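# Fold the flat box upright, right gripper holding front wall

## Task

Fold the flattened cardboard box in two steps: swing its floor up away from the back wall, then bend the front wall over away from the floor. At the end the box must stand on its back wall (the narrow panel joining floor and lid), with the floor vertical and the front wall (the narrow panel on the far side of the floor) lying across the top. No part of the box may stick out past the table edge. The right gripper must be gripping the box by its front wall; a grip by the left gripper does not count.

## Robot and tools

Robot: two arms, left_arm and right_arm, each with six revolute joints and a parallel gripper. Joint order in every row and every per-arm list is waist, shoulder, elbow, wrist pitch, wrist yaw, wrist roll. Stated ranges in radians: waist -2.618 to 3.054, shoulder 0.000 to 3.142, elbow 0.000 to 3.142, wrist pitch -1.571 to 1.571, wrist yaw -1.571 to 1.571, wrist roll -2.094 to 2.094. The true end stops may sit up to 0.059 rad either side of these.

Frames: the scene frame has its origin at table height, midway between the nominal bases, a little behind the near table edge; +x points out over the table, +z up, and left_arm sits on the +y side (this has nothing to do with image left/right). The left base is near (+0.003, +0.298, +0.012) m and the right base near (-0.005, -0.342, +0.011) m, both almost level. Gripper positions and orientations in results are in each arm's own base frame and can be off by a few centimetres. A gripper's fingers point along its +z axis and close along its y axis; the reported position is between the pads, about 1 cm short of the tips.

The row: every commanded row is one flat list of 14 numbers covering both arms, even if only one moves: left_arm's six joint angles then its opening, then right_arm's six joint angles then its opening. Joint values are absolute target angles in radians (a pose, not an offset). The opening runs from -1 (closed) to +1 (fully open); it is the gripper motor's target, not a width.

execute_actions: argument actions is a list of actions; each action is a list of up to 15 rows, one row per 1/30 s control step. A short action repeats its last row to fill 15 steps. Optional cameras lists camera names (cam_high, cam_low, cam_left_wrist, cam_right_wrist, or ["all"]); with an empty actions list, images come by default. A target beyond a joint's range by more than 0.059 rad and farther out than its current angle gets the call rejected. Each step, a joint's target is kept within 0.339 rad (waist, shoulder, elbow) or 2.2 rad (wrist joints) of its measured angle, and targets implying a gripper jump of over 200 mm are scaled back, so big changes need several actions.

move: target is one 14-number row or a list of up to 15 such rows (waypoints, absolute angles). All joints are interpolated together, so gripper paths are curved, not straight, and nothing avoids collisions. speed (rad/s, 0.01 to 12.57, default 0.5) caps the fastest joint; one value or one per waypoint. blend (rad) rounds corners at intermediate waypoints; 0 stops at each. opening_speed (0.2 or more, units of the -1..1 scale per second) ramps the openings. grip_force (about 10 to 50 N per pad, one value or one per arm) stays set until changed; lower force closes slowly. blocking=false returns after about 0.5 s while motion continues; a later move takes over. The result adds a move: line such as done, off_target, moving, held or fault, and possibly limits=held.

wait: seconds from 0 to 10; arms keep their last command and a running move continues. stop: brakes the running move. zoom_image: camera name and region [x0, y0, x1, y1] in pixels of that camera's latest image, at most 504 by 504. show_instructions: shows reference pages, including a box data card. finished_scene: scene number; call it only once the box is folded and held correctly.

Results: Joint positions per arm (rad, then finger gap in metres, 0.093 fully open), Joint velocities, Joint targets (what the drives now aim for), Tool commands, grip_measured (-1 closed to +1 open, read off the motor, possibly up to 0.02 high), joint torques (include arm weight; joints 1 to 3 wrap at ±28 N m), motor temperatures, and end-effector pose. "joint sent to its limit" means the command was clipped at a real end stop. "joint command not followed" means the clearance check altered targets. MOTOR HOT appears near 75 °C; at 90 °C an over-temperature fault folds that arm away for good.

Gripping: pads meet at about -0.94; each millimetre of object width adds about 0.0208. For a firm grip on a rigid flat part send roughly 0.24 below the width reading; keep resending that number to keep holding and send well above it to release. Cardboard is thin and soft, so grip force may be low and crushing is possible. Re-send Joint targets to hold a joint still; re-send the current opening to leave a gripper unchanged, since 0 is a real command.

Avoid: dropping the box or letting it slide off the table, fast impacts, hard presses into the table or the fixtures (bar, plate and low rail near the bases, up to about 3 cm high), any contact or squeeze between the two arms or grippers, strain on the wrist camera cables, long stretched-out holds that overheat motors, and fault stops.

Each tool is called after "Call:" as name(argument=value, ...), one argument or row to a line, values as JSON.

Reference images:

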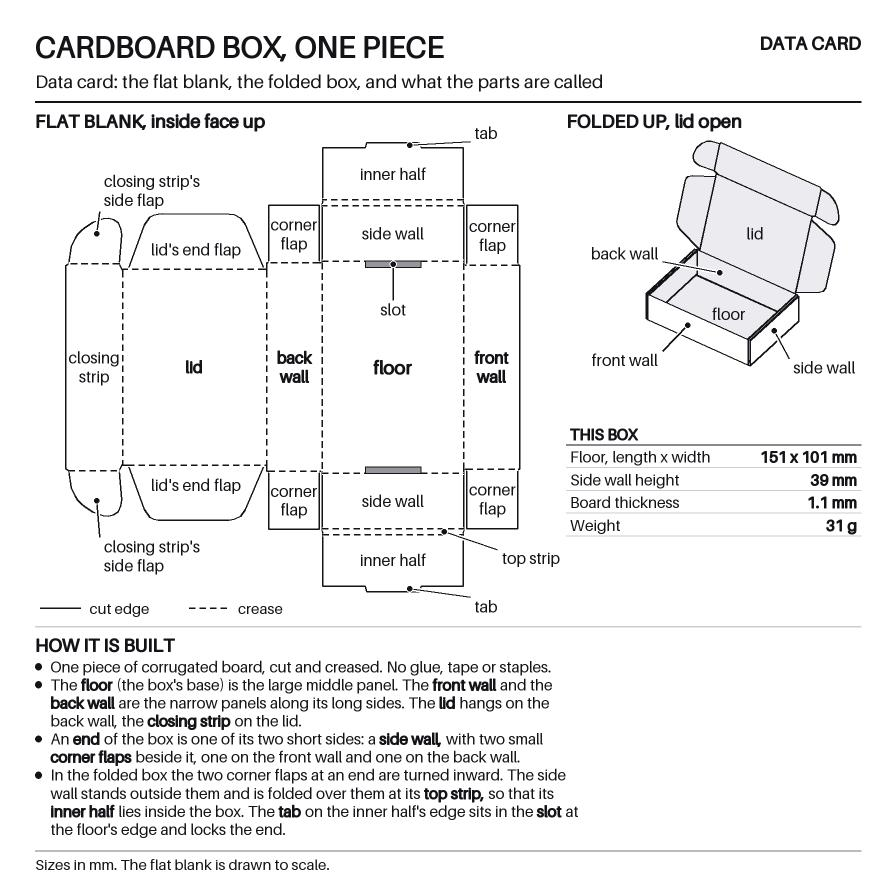

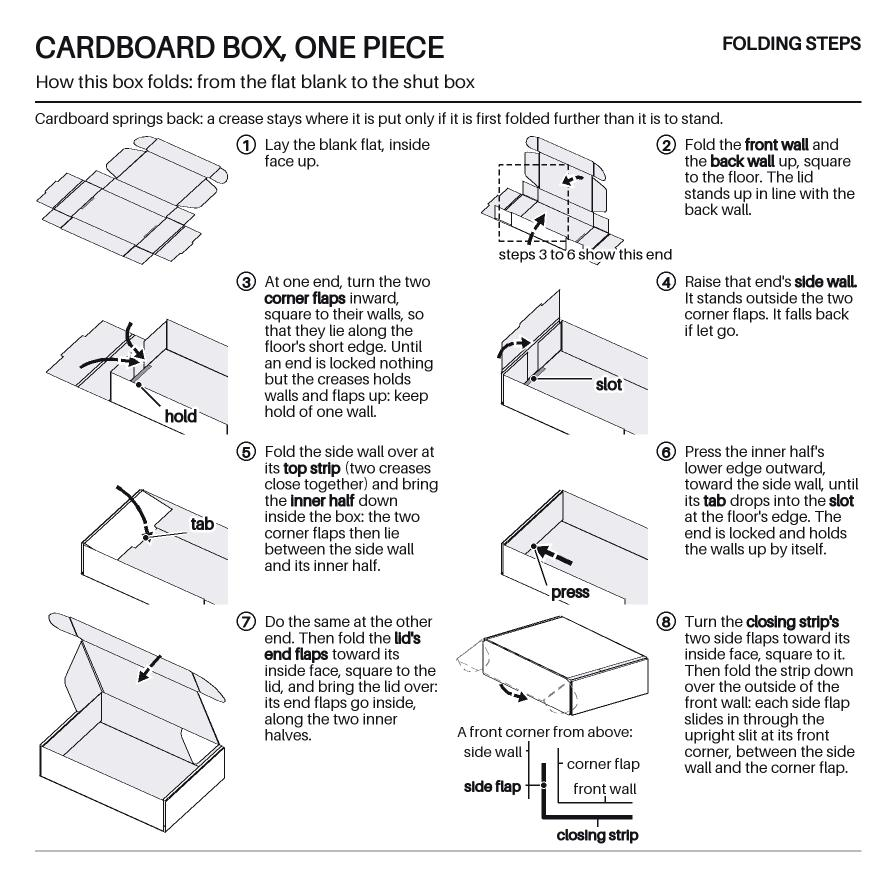

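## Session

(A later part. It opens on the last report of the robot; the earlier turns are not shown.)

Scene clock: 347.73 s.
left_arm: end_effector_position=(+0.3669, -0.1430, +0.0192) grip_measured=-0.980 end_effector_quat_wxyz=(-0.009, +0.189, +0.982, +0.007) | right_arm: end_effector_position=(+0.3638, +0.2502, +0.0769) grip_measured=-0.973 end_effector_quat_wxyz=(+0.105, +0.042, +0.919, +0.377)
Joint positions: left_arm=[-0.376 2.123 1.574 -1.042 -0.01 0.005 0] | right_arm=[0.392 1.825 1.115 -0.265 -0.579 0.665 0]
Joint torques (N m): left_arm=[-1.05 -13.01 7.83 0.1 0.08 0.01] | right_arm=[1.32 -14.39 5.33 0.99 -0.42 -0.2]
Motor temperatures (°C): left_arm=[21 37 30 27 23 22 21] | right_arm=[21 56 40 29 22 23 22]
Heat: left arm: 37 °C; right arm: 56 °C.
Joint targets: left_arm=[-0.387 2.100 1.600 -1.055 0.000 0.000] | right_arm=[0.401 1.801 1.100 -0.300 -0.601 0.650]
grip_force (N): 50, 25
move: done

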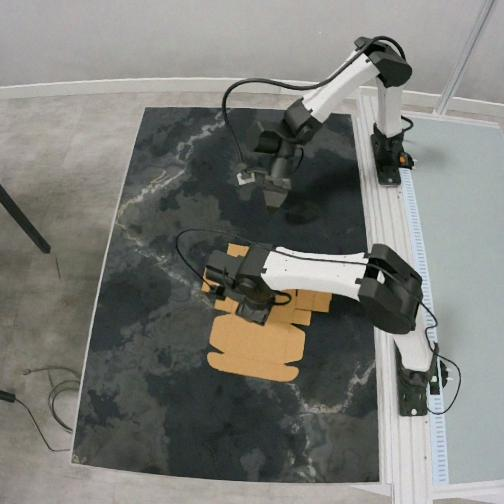

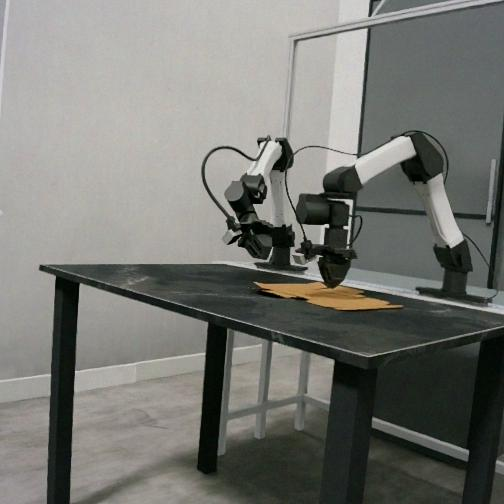

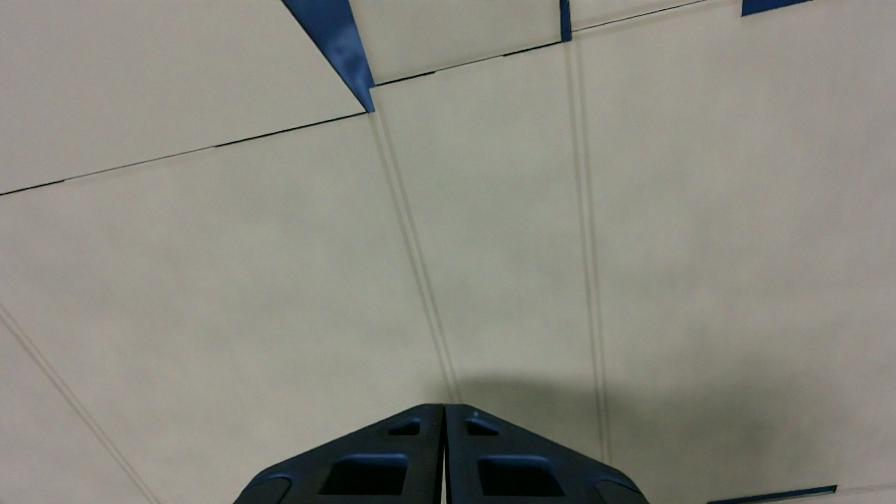

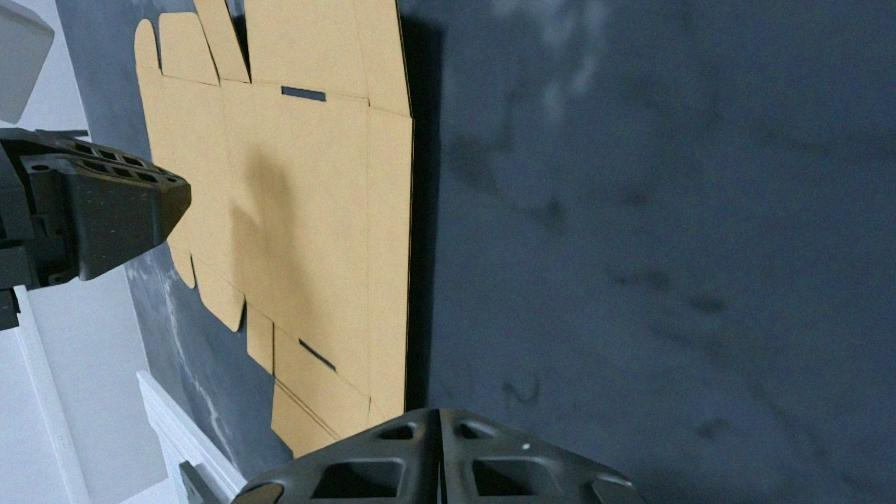

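Call:
move(
  target=[
    [-0.387, 2.18, 1.462, -0.86, 0.0, 0.0, -1, 0.694, 2.034, 1.270, -0.389, -0.372, 0.872, -0.32],
  ],
  speed=0.4,
  cameras=["cam_low", "cam_right_wrist", "cam_left_wrist"],
)

Call:
zoom_image(
  camera="cam_right_wrist",
  region=[300, 180, 740, 504],
)

Scene clock: 363.57 s.
left_arm: end_effector_position=(+0.3669, -0.1429, -0.0080) grip_measured=-0.980 end_effector_quat_wxyz=(-0.003, +0.189, +0.982, +0.006) | right_arm: end_effector_position=(+0.3061, +0.3353, +0.0198) grip_measured=-0.321 end_effector_quat_wxyz=(+0.023, +0.039, +0.956, +0.289)
Joint positions: left_arm=[-0.376 2.149 1.5 -0.93 -0.01 0.005 0] | right_arm=[0.688 2.006 1.241 -0.356 -0.393 0.86 0.03]
Joint torques (N m): left_arm=[-1.09 -8.29 2.58 0.96 0.09 0.04] | right_arm=[0.99 -10.78 8.35 0.82 0.09 0.06]
Heat: left arm: 38 °C; right arm: 53 °C.
Joint targets: left_arm=[-0.387 2.180 1.462 -0.861 0.000 0.000] | right_arm=[0.693 2.033 1.269 -0.389 -0.372 0.872]
grip_force (N): 50, 25
move: off_target (left_arm); left_arm: the wrist pitch is farthest, 0.070 rad from its target
Images, in order (width x height): cam_low 504x504, cam_left_wrist 896x504, cam_right_wrist 896x504.

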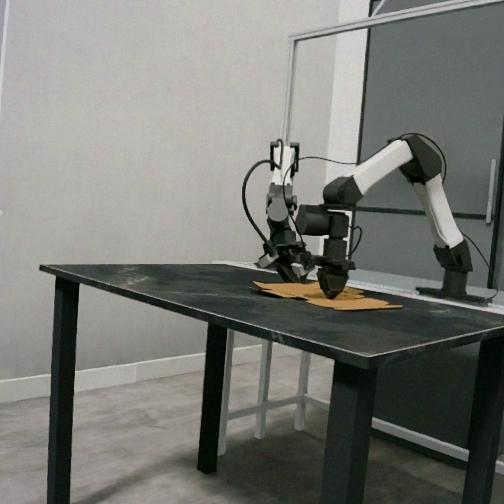

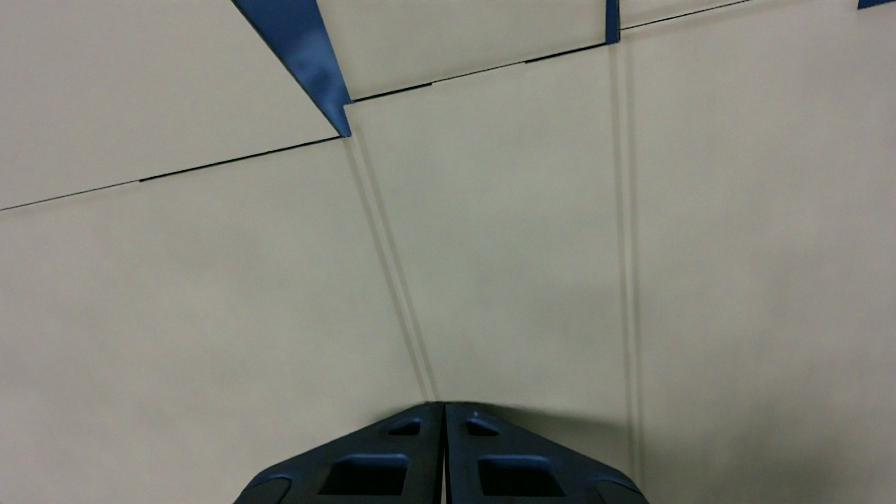

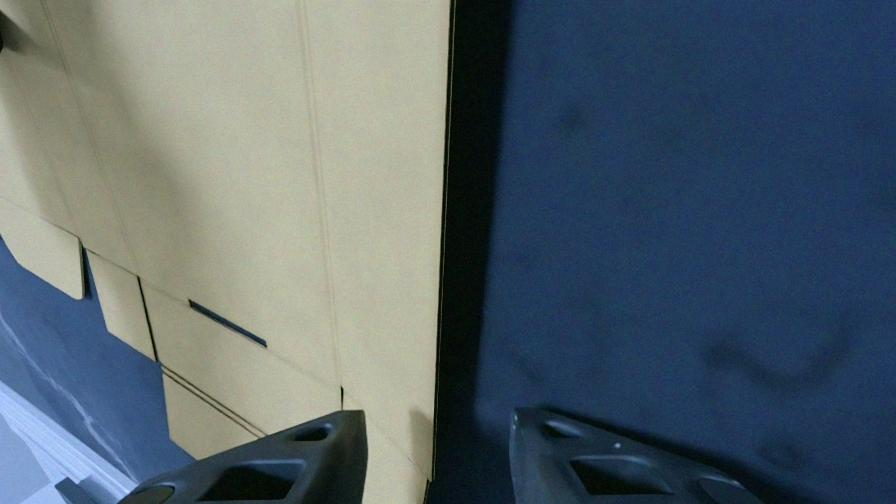

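Scaled by 1.145 from the camera's 896x504 image, which has a finer 1280x720 frame.

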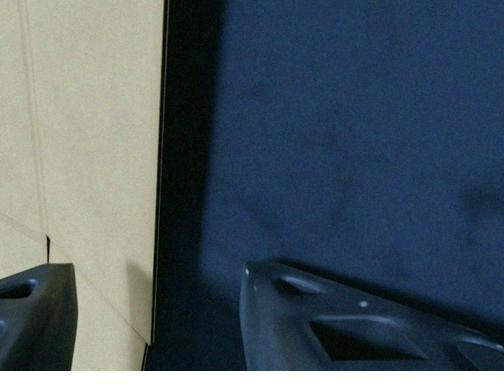

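Call:
move(
  target=[
    [-0.387, 2.18, 1.462, -0.86, 0.0, 0.0, -1, 0.698, 2.047, 1.217, -0.310, -0.372, 0.872, -0.32],
  ],
  speed=0.3,
  cameras=["cam_right_wrist"],
)

Scene clock: 370.27 s.
left_arm: end_effector_position=(+0.3669, -0.1429, -0.0080) grip_measured=-0.980 end_effector_quat_wxyz=(-0.003, +0.189, +0.982, +0.006) | right_arm: end_effector_position=(+0.3064, +0.3356, +0.0139) grip_measured=-0.321 end_effector_quat_wxyz=(+0.024, +0.039, +0.956, +0.290)
Joint positions: left_arm=[-0.376 2.149 1.5 -0.93 -0.01 0.005 0] | right_arm=[0.688 2.018 1.231 -0.333 -0.393 0.862 0.03]
Joint torques (N m): left_arm=[-1.05 -8.2 2.61 0.94 0.1 0.02] | right_arm=[1.44 -10.58 5 1.42 0.08 0.06]
Heat: left arm: 38 °C; right arm: 53 °C.
Joint targets: left_arm=[-0.387 2.180 1.462 -0.860 0.000 0.000] | right_arm=[0.698 2.048 1.218 -0.311 -0.372 0.872]
grip_force (N): 50, 25
move: off_target (left_arm); left_arm: the wrist pitch is farthest, 0.070 rad from its target
Images, in order (width x height): cam_right_wrist 896x504.

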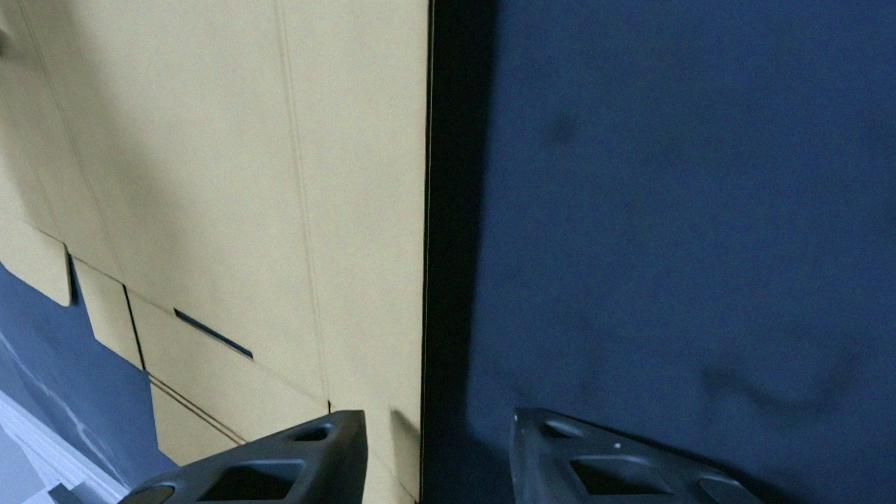

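Call:
move(
  target=[
    [-0.387, 2.18, 1.462, -0.86, 0.0, 0.0, -1, 0.718, 2.074, 1.29, -0.352, -0.357, 0.895, -0.32],
  ],
  speed=0.2,
  cameras=["cam_right_wrist"],
)

Call:
zoom_image(
  camera="cam_right_wrist",
  region=[300, 180, 740, 504],
)

Scene clock: 372.00 s.
left_arm: end_effector_position=(+0.3669, -0.1429, -0.0080) grip_measured=-0.980 end_effector_quat_wxyz=(-0.003, +0.189, +0.982, +0.006) | right_arm: end_effector_position=(+0.3082, +0.3462, +0.0139) grip_measured=-0.321 end_effector_quat_wxyz=(+0.026, +0.040, +0.956, +0.289)
Joint positions: left_arm=[-0.376 2.149 1.5 -0.93 -0.01 0.005 0] | right_arm=[0.708 2.041 1.265 -0.333 -0.379 0.883 0.03]
Joint torques (N m): left_arm=[-1.03 -8.21 2.51 0.95 0.08 0.02] | right_arm=[1.48 -10.61 8.08 0.97 0.1 0.08]
Heat: left arm: 38 °C; right arm: 53 °C.
Joint targets: left_arm=[-0.387 2.180 1.462 -0.860 0.000 0.000] | right_arm=[0.718 2.074 1.291 -0.352 -0.357 0.895]
grip_force (N): 50, 25
move: off_target (left_arm); left_arm: the wrist pitch is farthest, 0.070 rad from its target
Images, in order (width x height): cam_right_wrist 896x504.

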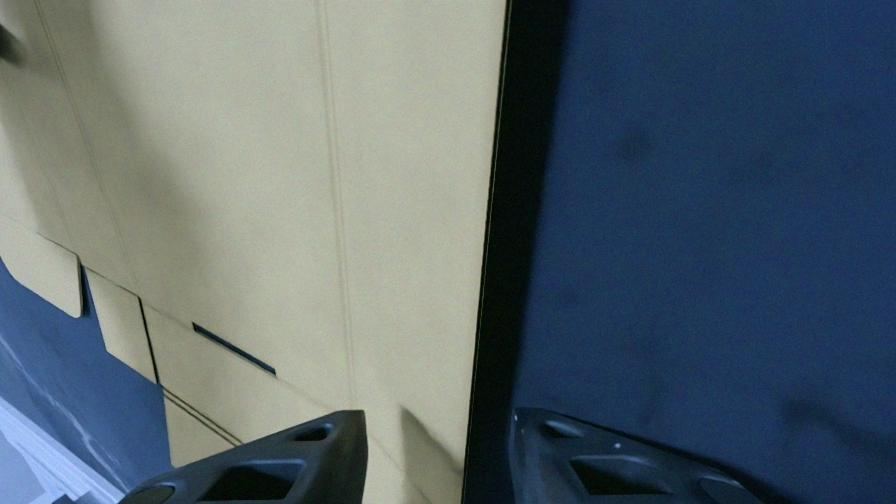

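Scaled by 1.145 from the camera's 896x504 image, which has a finer 1280x720 frame.

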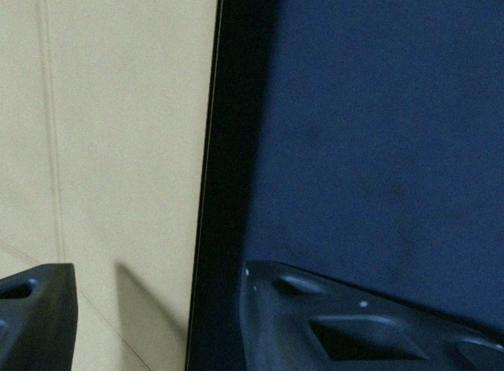

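Call:
move(
  target=[
    [-0.387, 2.18, 1.462, -0.86, 0.0, 0.0, -1, 0.733, 2.100, 1.333, -0.37, -0.355, 0.910, -0.32],
  ],
  speed=0.2,
  cameras=["cam_right_wrist", "cam_low"],
)

Call:
zoom_image(
  camera="cam_right_wrist",
  region=[300, 180, 740, 504],
)

Scene clock: 373.97 s.
left_arm: end_effector_position=(+0.3669, -0.1429, -0.0080) grip_measured=-0.980 end_effector_quat_wxyz=(-0.003, +0.189, +0.982, +0.006) | right_arm: end_effector_position=(+0.3118, +0.3555, +0.0141) grip_measured=-0.321 end_effector_quat_wxyz=(+0.027, +0.042, +0.956, +0.290)
Joint positions: left_arm=[-0.376 2.149 1.5 -0.93 -0.01 0.005 0] | right_arm=[0.721 2.067 1.305 -0.339 -0.373 0.898 0.03]
Joint torques (N m): left_arm=[-1.06 -8.18 2.59 0.95 0.09 0.02] | right_arm=[1.68 -10.96 8.34 0.87 0.08 0.05]
Heat: left arm: 38 °C; right arm: 52 °C.
Joint targets: left_arm=[-0.387 2.180 1.462 -0.860 0.000 0.000] | right_arm=[0.733 2.100 1.333 -0.369 -0.354 0.910]
grip_force (N): 50, 25
move: off_target (left_arm); left_arm: the wrist pitch is farthest, 0.070 rad from its target
Images, in order (width x height): cam_low 504x504, cam_right_wrist 896x504.

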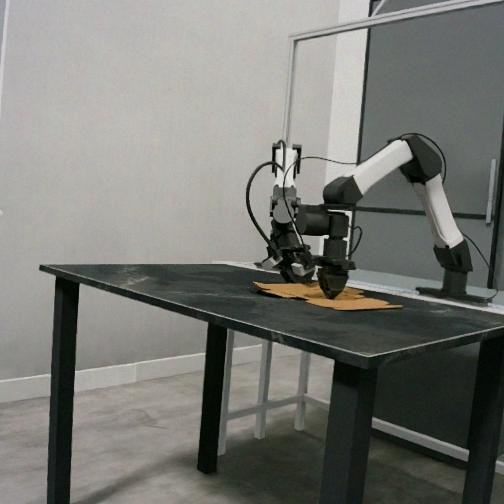

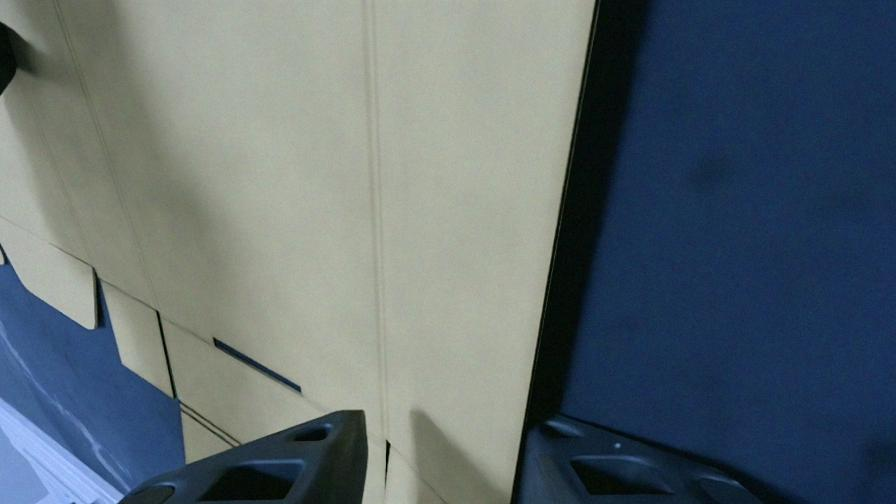

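Scaled by 1.145 from the camera's 896x504 image, which has a finer 1280x720 frame.

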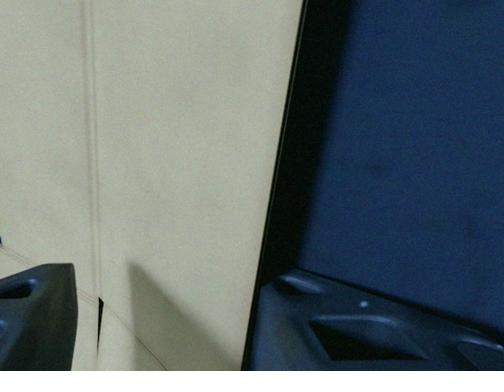

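Call:
move(
  target=[
    [-0.387, 2.18, 1.462, -0.86, 0.0, 0.0, -1, 0.733, 2.012, 1.356, -0.421, -0.355, 0.910, -0.32],
  ],
  speed=0.3,
  cameras=["cam_right_wrist", "cam_low"],
)

Call:
zoom_image(
  camera="cam_right_wrist",
  region=[300, 180, 740, 504],
)

Call:
zoom_image(
  camera="cam_low",
  region=[230, 230, 400, 320],
)

Scene clock: 379.13 s.
left_arm: end_effector_position=(+0.3669, -0.1429, -0.0080) grip_measured=-0.980 end_effector_quat_wxyz=(-0.003, +0.189, +0.982, +0.006) | right_arm: end_effector_position=(+0.3099, +0.3538, +0.0166) grip_measured=-0.321 end_effector_quat_wxyz=(+0.018, +0.044, +0.958, +0.281)
Joint positions: left_arm=[-0.376 2.149 1.5 -0.93 -0.01 0.005 0] | right_arm=[0.721 2.067 1.328 -0.388 -0.373 0.898 0.03]
Joint torques (N m): left_arm=[-1.06 -8.31 2.52 0.95 0.08 0.04] | right_arm=[1.7 -19.85 8.28 0.8 0.06 0.07]
Heat: left arm: 37 °C; right arm: 52 °C.
Joint targets: left_arm=[-0.387 2.180 1.462 -0.860 0.000 0.000] | right_arm=[0.733 2.012 1.355 -0.421 -0.355 0.909]
grip_force (N): 50, 25
move: off_target (left_arm, right_arm); left_arm: the wrist pitch is farthest, 0.070 rad from its target; right_arm: the shoulder is farthest, 0.055 rad from its target
Images, in order (width x height): cam_low 504x504, cam_right_wrist 896x504.

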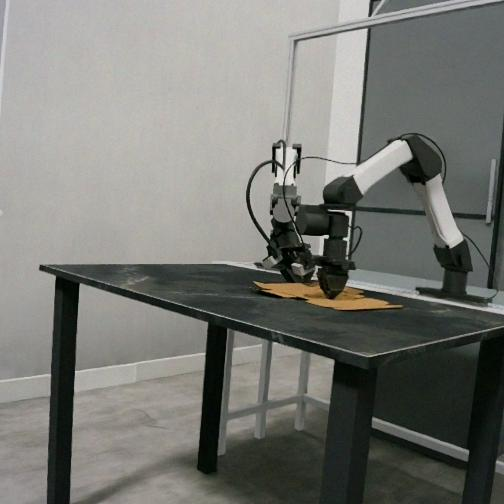

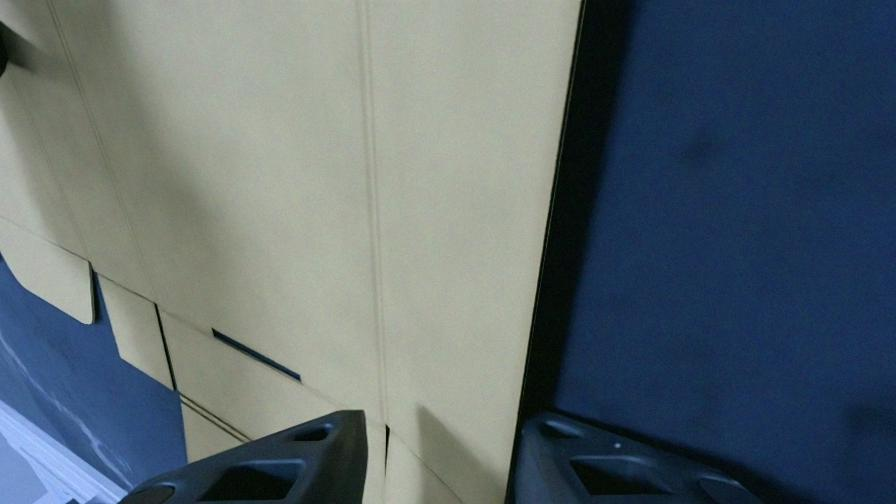

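Scaled by 1.145 from the camera's 896x504 image, which has a finer 1280x720 frame.

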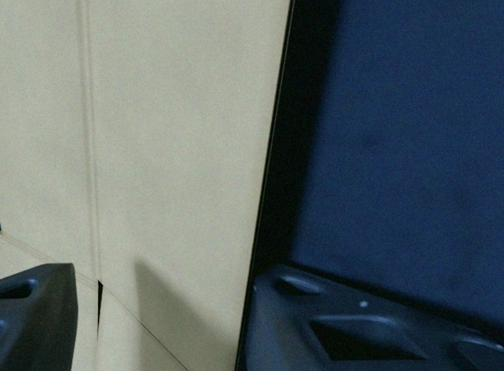

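Scaled by 2.965 from the camera's 504x504 image, which has a finer 720x720 frame.

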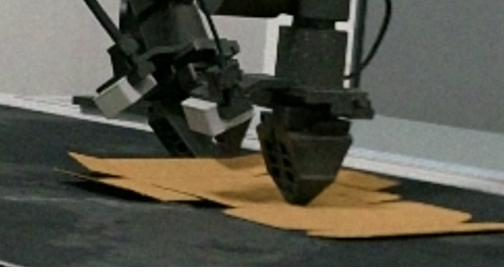

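Call:
move(
  target=[
    [-0.387, 2.18, 1.462, -0.86, 0.0, 0.0, -1, 0.733, 1.992, 1.356, -0.421, -0.355, 0.910, -0.32],
  ],
  speed=0.3,
  cameras=["cam_right_wrist"],
)

Call:
zoom_image(
  camera="cam_right_wrist",
  region=[300, 180, 740, 504],
)

Scene clock: 380.93 s.
left_arm: end_effector_position=(+0.3669, -0.1429, -0.0080) grip_measured=-0.980 end_effector_quat_wxyz=(-0.003, +0.189, +0.982, +0.006) | right_arm: end_effector_position=(+0.3107, +0.3546, +0.0276) grip_measured=-0.321 end_effector_quat_wxyz=(+0.025, +0.043, +0.956, +0.288)
Joint positions: left_arm=[-0.376 2.149 1.5 -0.93 -0.01 0.005 0] | right_arm=[0.721 2.041 1.328 -0.394 -0.373 0.9 0.03]
Joint torques (N m): left_arm=[-1.07 -8.2 2.58 0.97 0.1 0.03] | right_arm=[1.73 -19.07 8.53 0.9 0.07 0.06]
Heat: left arm: 37 °C; right arm: 53 °C.
Joint targets: left_arm=[-0.387 2.180 1.462 -0.860 0.000 0.000] | right_arm=[0.733 1.992 1.356 -0.421 -0.355 0.911]
grip_force (N): 50, 25
move: off_target (left_arm, right_arm); left_arm: the wrist pitch is farthest, 0.070 rad from its target; right_arm: the shoulder is farthest, 0.049 rad from its target
Images, in order (width x height): cam_right_wrist 896x504.

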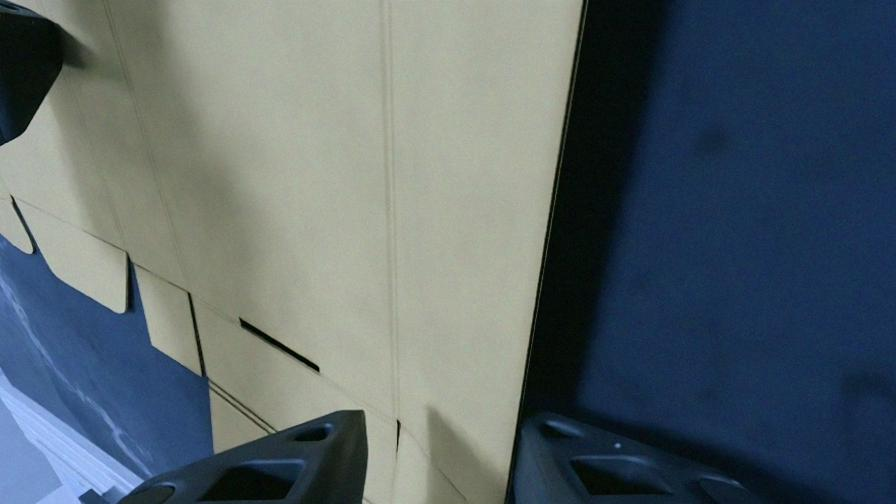

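Scaled by 1.145 from the camera's 896x504 image, which has a finer 1280x720 frame.

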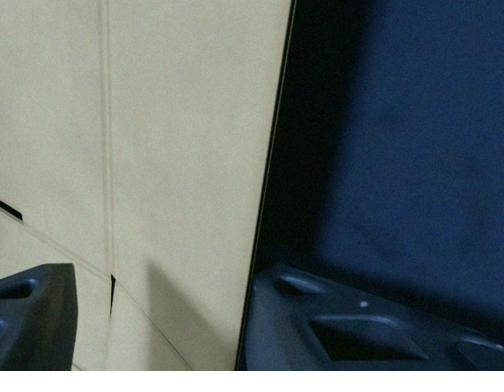

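Call:
move(
  target=[
    [-0.387, 2.18, 1.462, -0.86, 0.0, 0.0, -1, 0.668, 1.965, 1.144, -0.1185, -0.543, 0.924, -0.32],
    [-0.387, 2.18, 1.462, -0.86, 0.0, 0.0, -1, 0.622, 1.965, 0.996, 0.170, -0.677, 0.972, -0.32],
  ],
  speed=0.25,
  blend=[0.05, 0],
  cameras=["cam_right_wrist", "cam_low"],
)

Call:
zoom_image(
  camera="cam_low",
  region=[230, 230, 400, 320],
)

Scene clock: 390.63 s.
left_arm: end_effector_position=(+0.3669, -0.1429, -0.0080) grip_measured=-0.980 end_effector_quat_wxyz=(-0.003, +0.189, +0.982, +0.006) | right_arm: end_effector_position=(+0.3072, +0.3462, +0.0249) grip_measured=-0.321 end_effector_quat_wxyz=(+0.019, +0.039, +0.892, +0.449)
Joint positions: left_arm=[-0.376 2.149 1.5 -0.93 -0.01 0.005 0] | right_arm=[0.621 2.003 1.01 0.14 -0.657 0.963 0.03]
Joint torques (N m): left_arm=[-1.1 -8.23 2.51 0.96 0.1 0.03] | right_arm=[0.59 -16.8 4.6 1.91 -0.45 0.03]
Motor temperatures (°C): left_arm=[21 37 29 27 23 22 21] | right_arm=[21 59 38 27 22 22 22]
Heat: left arm: 37 °C; right arm: 59 °C.
Joint targets: left_arm=[-0.387 2.180 1.462 -0.860 0.000 0.000] | right_arm=[0.621 1.965 0.997 0.170 -0.677 0.972]
grip_force (N): 50, 25
move: off_target (left_arm, right_arm); left_arm: the wrist pitch is farthest, 0.070 rad from its target; right_arm: the shoulder is farthest, 0.038 rad from its target
Images, in order (width x height): cam_low 504x504, cam_right_wrist 896x504.

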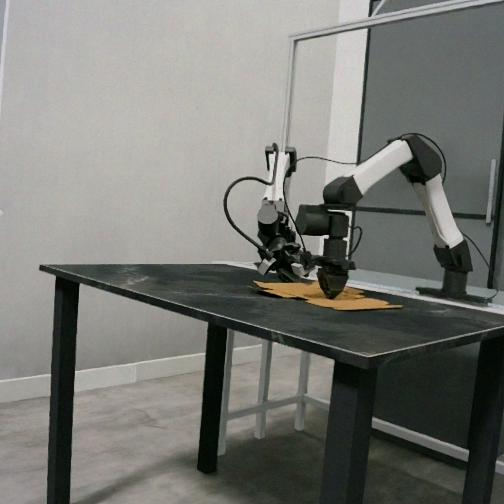

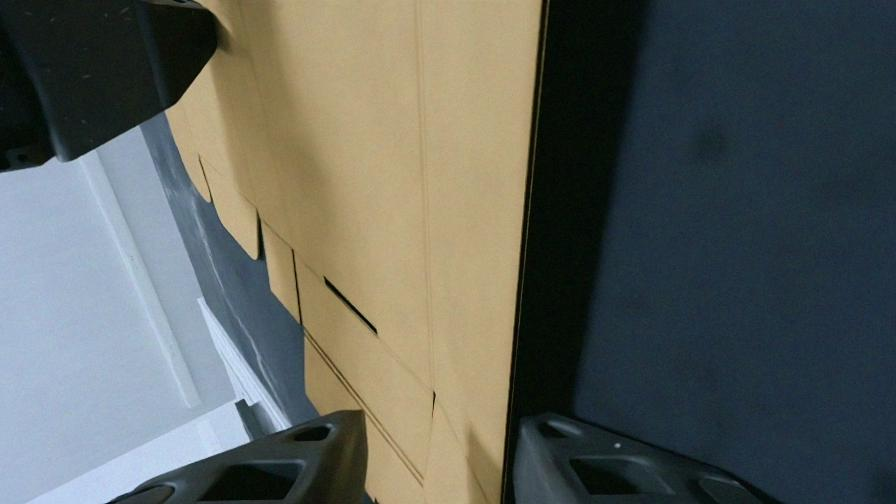

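Scaled by 2.965 from the camera's 504x504 image, which has a finer 720x720 frame.

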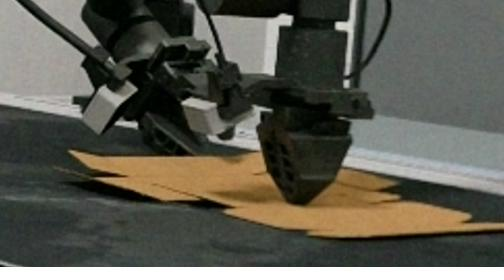

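Call:
move(
  target=[
    [-0.387, 2.18, 1.462, -0.86, 0.0, 0.0, -1, 0.651, 2.045, 1.074, 0.089, -0.677, 0.975, -0.32],
  ],
  speed=0.15,
  cameras=["cam_right_wrist", "cam_low"],
)

Call:
zoom_image(
  camera="cam_low",
  region=[230, 230, 400, 320],
)

Scene clock: 393.47 s.
left_arm: end_effector_position=(+0.3669, -0.1429, -0.0080) grip_measured=-0.980 end_effector_quat_wxyz=(-0.003, +0.189, +0.982, +0.006) | right_arm: end_effector_position=(+0.3073, +0.3557, +0.0278) grip_measured=-0.321 end_effector_quat_wxyz=(+0.015, +0.032, +0.892, +0.450)
Joint positions: left_arm=[-0.376 2.149 1.5 -0.93 -0.01 0.005 0] | right_arm=[0.638 2.016 1.046 0.121 -0.657 0.966 0.03]
Joint torques (N m): left_arm=[-1.1 -8.16 2.55 0.95 0.09 0.02] | right_arm=[1.81 -10.33 7.87 1.19 -0.43 0.04]
Motor temperatures (°C): left_arm=[21 37 29 27 23 22 21] | right_arm=[21 58 38 27 22 22 22]
Heat: left arm: 37 °C; right arm: 58 °C.
Joint targets: left_arm=[-0.387 2.180 1.462 -0.860 0.000 0.000] | right_arm=[0.651 2.045 1.073 0.088 -0.677 0.975]
grip_force (N): 50, 25
move: off_target (left_arm); left_arm: the wrist pitch is farthest, 0.070 rad from its target
Images, in order (width x height): cam_low 504x504, cam_right_wrist 896x504.

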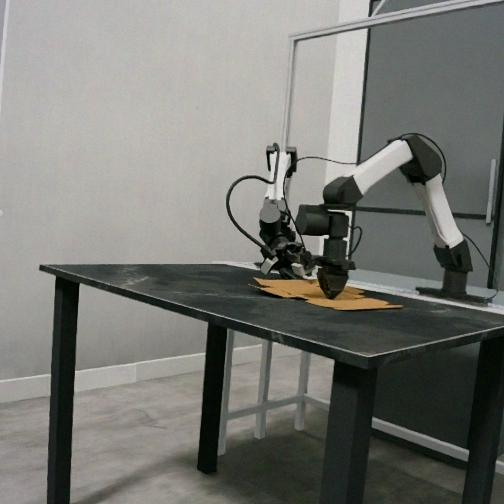

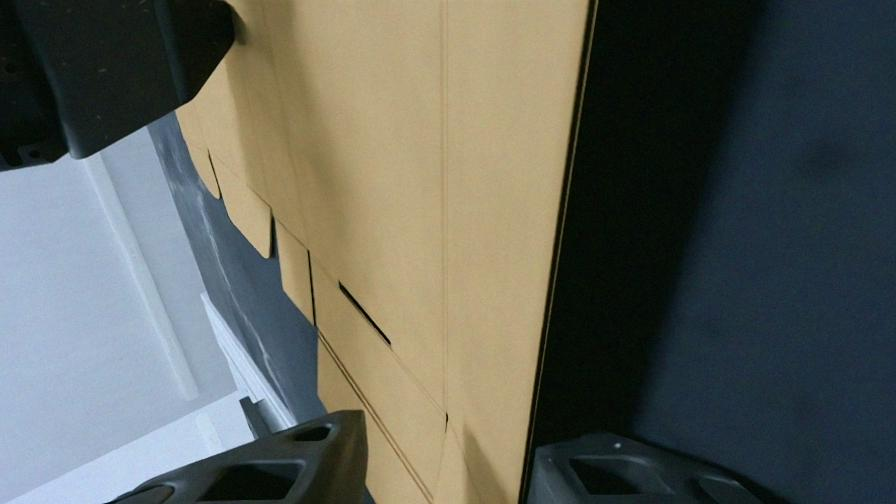

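Scaled by 2.965 from the camera's 504x504 image, which has a finer 720x720 frame.

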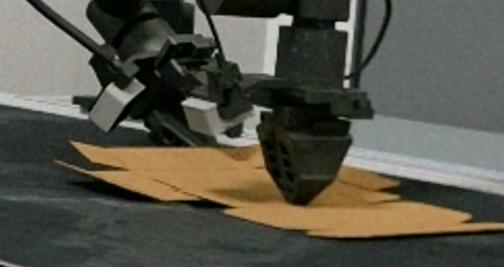

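Call:
move(
  target=[
    [-0.387, 2.18, 1.462, -0.86, 0.0, 0.0, -1, 0.664, 2.061, 1.098, 0.080, -0.677, 0.975, -0.32],
  ],
  speed=0.15,
  cameras=["cam_right_wrist", "cam_low"],
)

Call:
zoom_image(
  camera="cam_low",
  region=[230, 230, 400, 320],
)

Scene clock: 396.00 s.
left_arm: end_effector_position=(+0.3669, -0.1429, -0.0080) grip_measured=-0.980 end_effector_quat_wxyz=(-0.003, +0.189, +0.982, +0.006) | right_arm: end_effector_position=(+0.3066, +0.3614, +0.0266) grip_measured=-0.321 end_effector_quat_wxyz=(+0.011, +0.029, +0.893, +0.448)
Joint positions: left_arm=[-0.376 2.149 1.5 -0.93 -0.01 0.005 0] | right_arm=[0.649 2.032 1.069 0.108 -0.657 0.966 0.03]
Joint torques (N m): left_arm=[-0.99 -8.21 2.62 0.96 0.1 0.03] | right_arm=[1.96 -10.37 8.02 1.27 -0.43 0.03]
Motor temperatures (°C): left_arm=[21 37 29 27 23 22 21] | right_arm=[21 57 38 27 22 22 22]
Heat: left arm: 37 °C; right arm: 57 °C.
Joint targets: left_arm=[-0.387 2.180 1.462 -0.860 0.000 0.000] | right_arm=[0.664 2.062 1.098 0.081 -0.677 0.975]
grip_force (N): 50, 25
move: off_target (left_arm); left_arm: the wrist pitch is farthest, 0.070 rad from its target
Images, in order (width x height): cam_low 504x504, cam_right_wrist 896x504.

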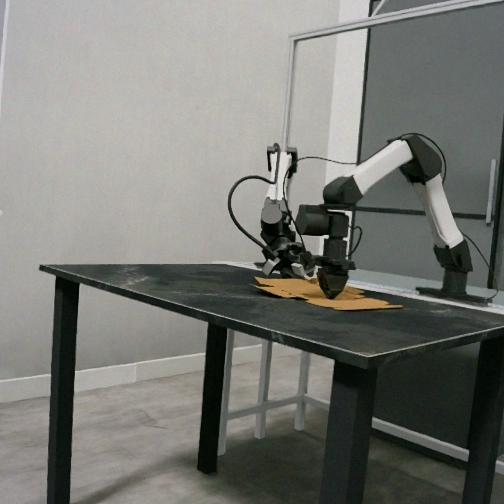

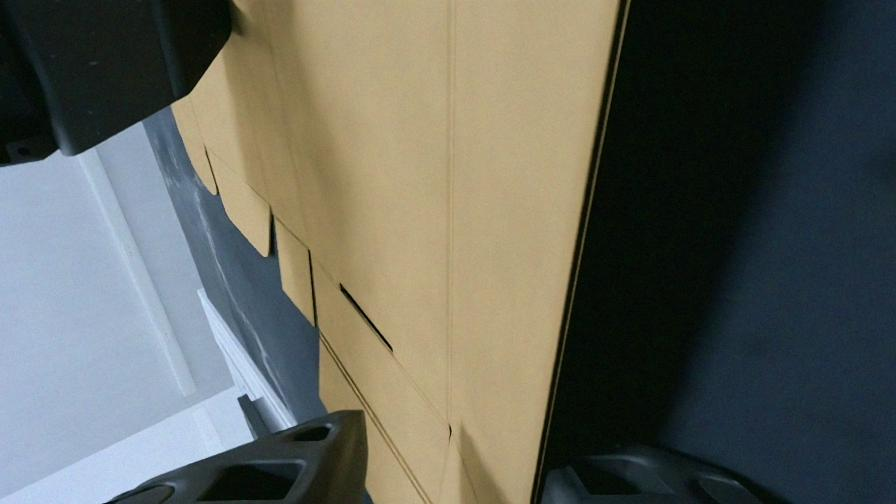

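Scaled by 2.965 from the camera's 504x504 image, which has a finer 720x720 frame.

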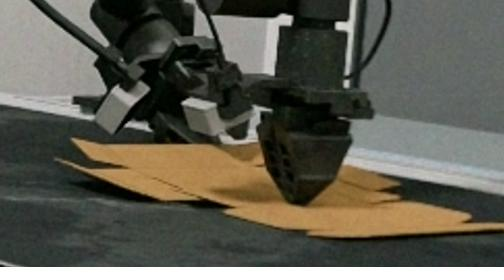

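Call:
move(
  target=[-0.387, 2.18, 1.462, -0.86, 0.0, 0.0, -1, 0.635, 2.071, 1.016, 0.180, -0.677, 0.975, -1],
  speed=0.043,
  opening_speed=0.3,
  grip_force=[50, 25],
  cameras=["cam_low", "cam_right_wrist"],
)

Call:
zoom_image(
  camera="cam_low",
  region=[230, 230, 400, 320],
)

Scene clock: 400.87 s.
left_arm: end_effector_position=(+0.3671, -0.1433, -0.0080) grip_measured=-0.980 end_effector_quat_wxyz=(-0.003, +0.189, +0.982, +0.005) | right_arm: end_effector_position=(+0.3053, +0.3606, +0.0238) grip_measured=-0.968 end_effector_quat_wxyz=(+0.013, +0.027, +0.887, +0.461)
Joint positions: left_arm=[-0.376 2.149 1.5 -0.929 -0.009 0.005 0] | right_arm=[0.644 2.038 1.037 0.174 -0.674 0.975 0]
Joint torques (N m): left_arm=[-1.09 -8.23 2.65 0.94 0.1 0.04] | right_arm=[-0.03 -9.96 4.11 1.64 -0.25 -0.05]
Motor temperatures (°C): left_arm=[21 37 28 27 23 22 21] | right_arm=[21 56 38 27 23 22 22]
Heat: left arm: 37 °C; right arm: 56 °C.
Joint targets: left_arm=[-0.387 2.180 1.462 -0.859 0.001 0.000] | right_arm=[0.638 2.071 1.017 0.180 -0.678 0.975]
grip_force (N): 50, 25
move: off_target (left_arm); left_arm: the wrist pitch is farthest, 0.069 rad from its target
Images, in order (width x height): cam_low 504x504, cam_right_wrist 896x504.

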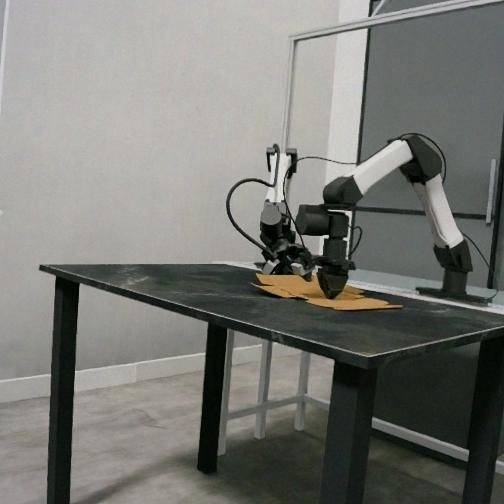

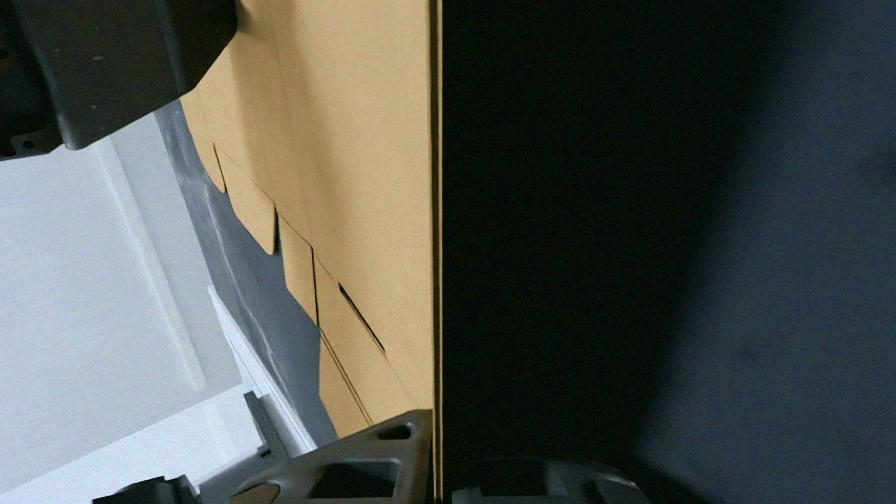

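Scaled by 2.965 from the camera's 504x504 image, which has a finer 720x720 frame.

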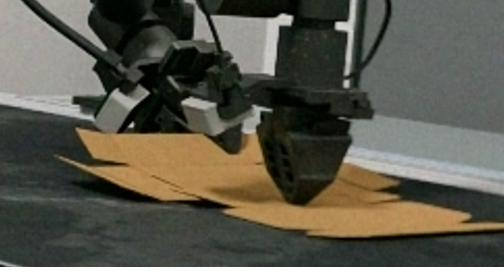

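Call:
move(
  target=[
    [-0.387, 2.06, 1.64, -1.10, 0.0, 0.0, -1, 0.638, 2.071, 1.016, 0.180, -0.677, 0.975, -1],
    [-0.387, 2.06, 1.64, -1.10, 0.0, 0.0, -1, 0.724, 2.045, 1.358, -0.547, -0.277, 0.852, -1],
    [-0.387, 2.06, 1.64, -1.10, 0.0, 0.0, -1, 0.799, 2.258, 1.780, -1.13, 0.056, 0.890, -1],
  ],
  speed=[0.6, 0.3, 0.3],
  blend=[0.01, 0.05, 0],
  cameras=["cam_low", "cam_right_wrist", "cam_high", "cam_left_wrist"],
)

Call:
zoom_image(
  camera="cam_low",
  region=[230, 230, 400, 320],
)

Scene clock: 427.47 s.
left_arm: end_effector_position=(+0.3742, -0.1458, +0.0502) grip_measured=-0.980 end_effector_quat_wxyz=(+0.018, +0.188, +0.982, +0.002) | right_arm: end_effector_position=(+0.3036, +0.3001, +0.0253) grip_measured=-0.975 end_effector_quat_wxyz=(+0.008, +0.041, +0.999, -0.004)
Joint positions: left_arm=[-0.376 2.071 1.62 -1.085 -0.01 0.004 0] | right_arm=[0.787 2.22 1.756 -1.101 0.018 0.868 0]
Joint torques (N m): left_arm=[-1.05 -11.75 7.49 0.23 0.09 0.02] | right_arm=[1.52 -11.75 7.77 -0.07 0.39 0.1]
Motor temperatures (°C): left_arm=[21 37 29 27 23 22 21] | right_arm=[21 50 36 29 22 22 22]
Heat: left arm: 37 °C; right arm: 50 °C.
Joint targets: left_arm=[-0.387 2.061 1.639 -1.100 -0.002 -0.002] | right_arm=[0.797 2.258 1.779 -1.129 0.047 0.880]
grip_force (N): 50, 25
move: off_target (right_arm); right_arm: the shoulder is farthest, 0.038 rad from its target

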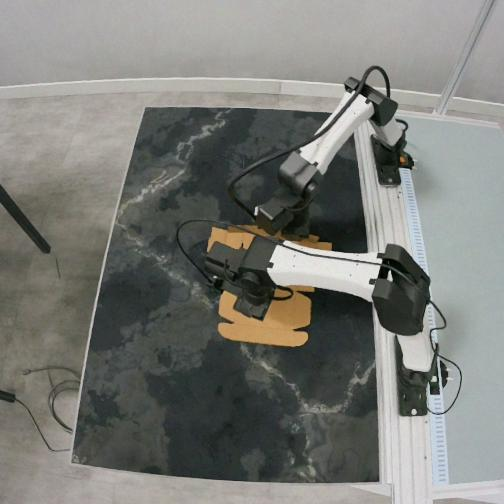

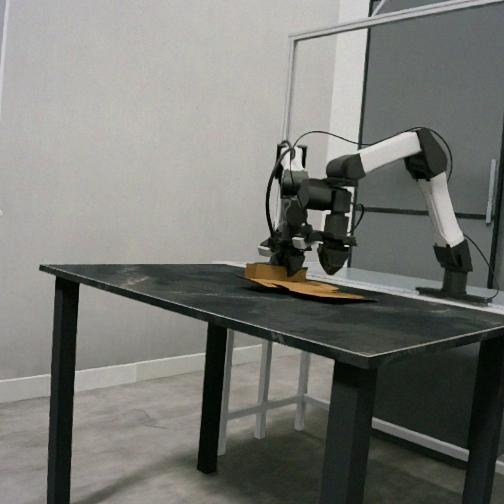

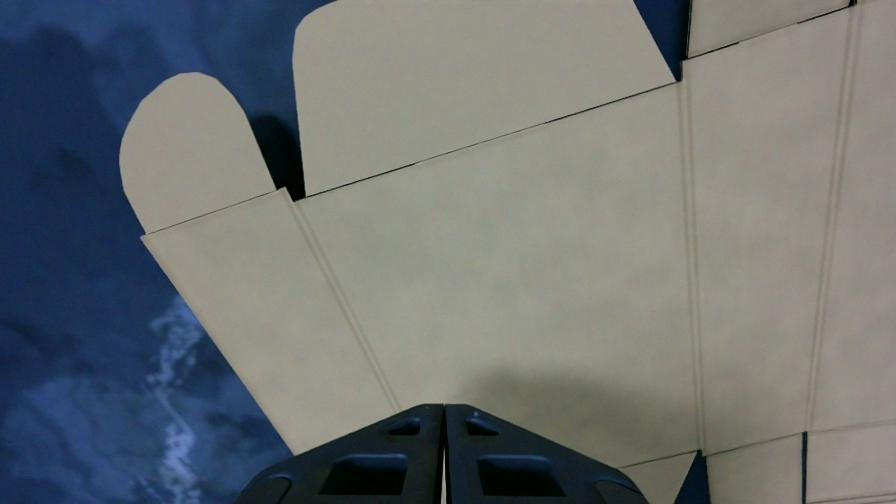

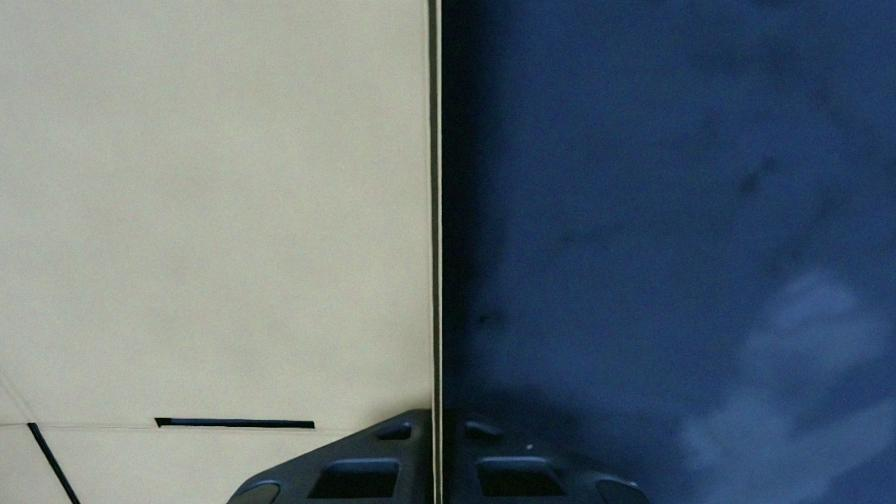

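Scaled by 2.965 from the camera's 504x504 image, which has a finer 720x720 frame.

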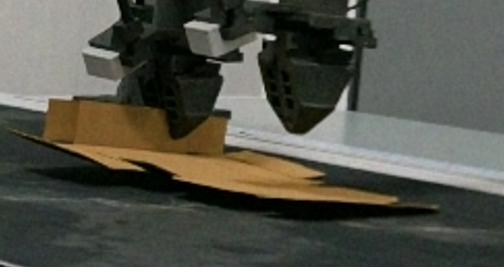

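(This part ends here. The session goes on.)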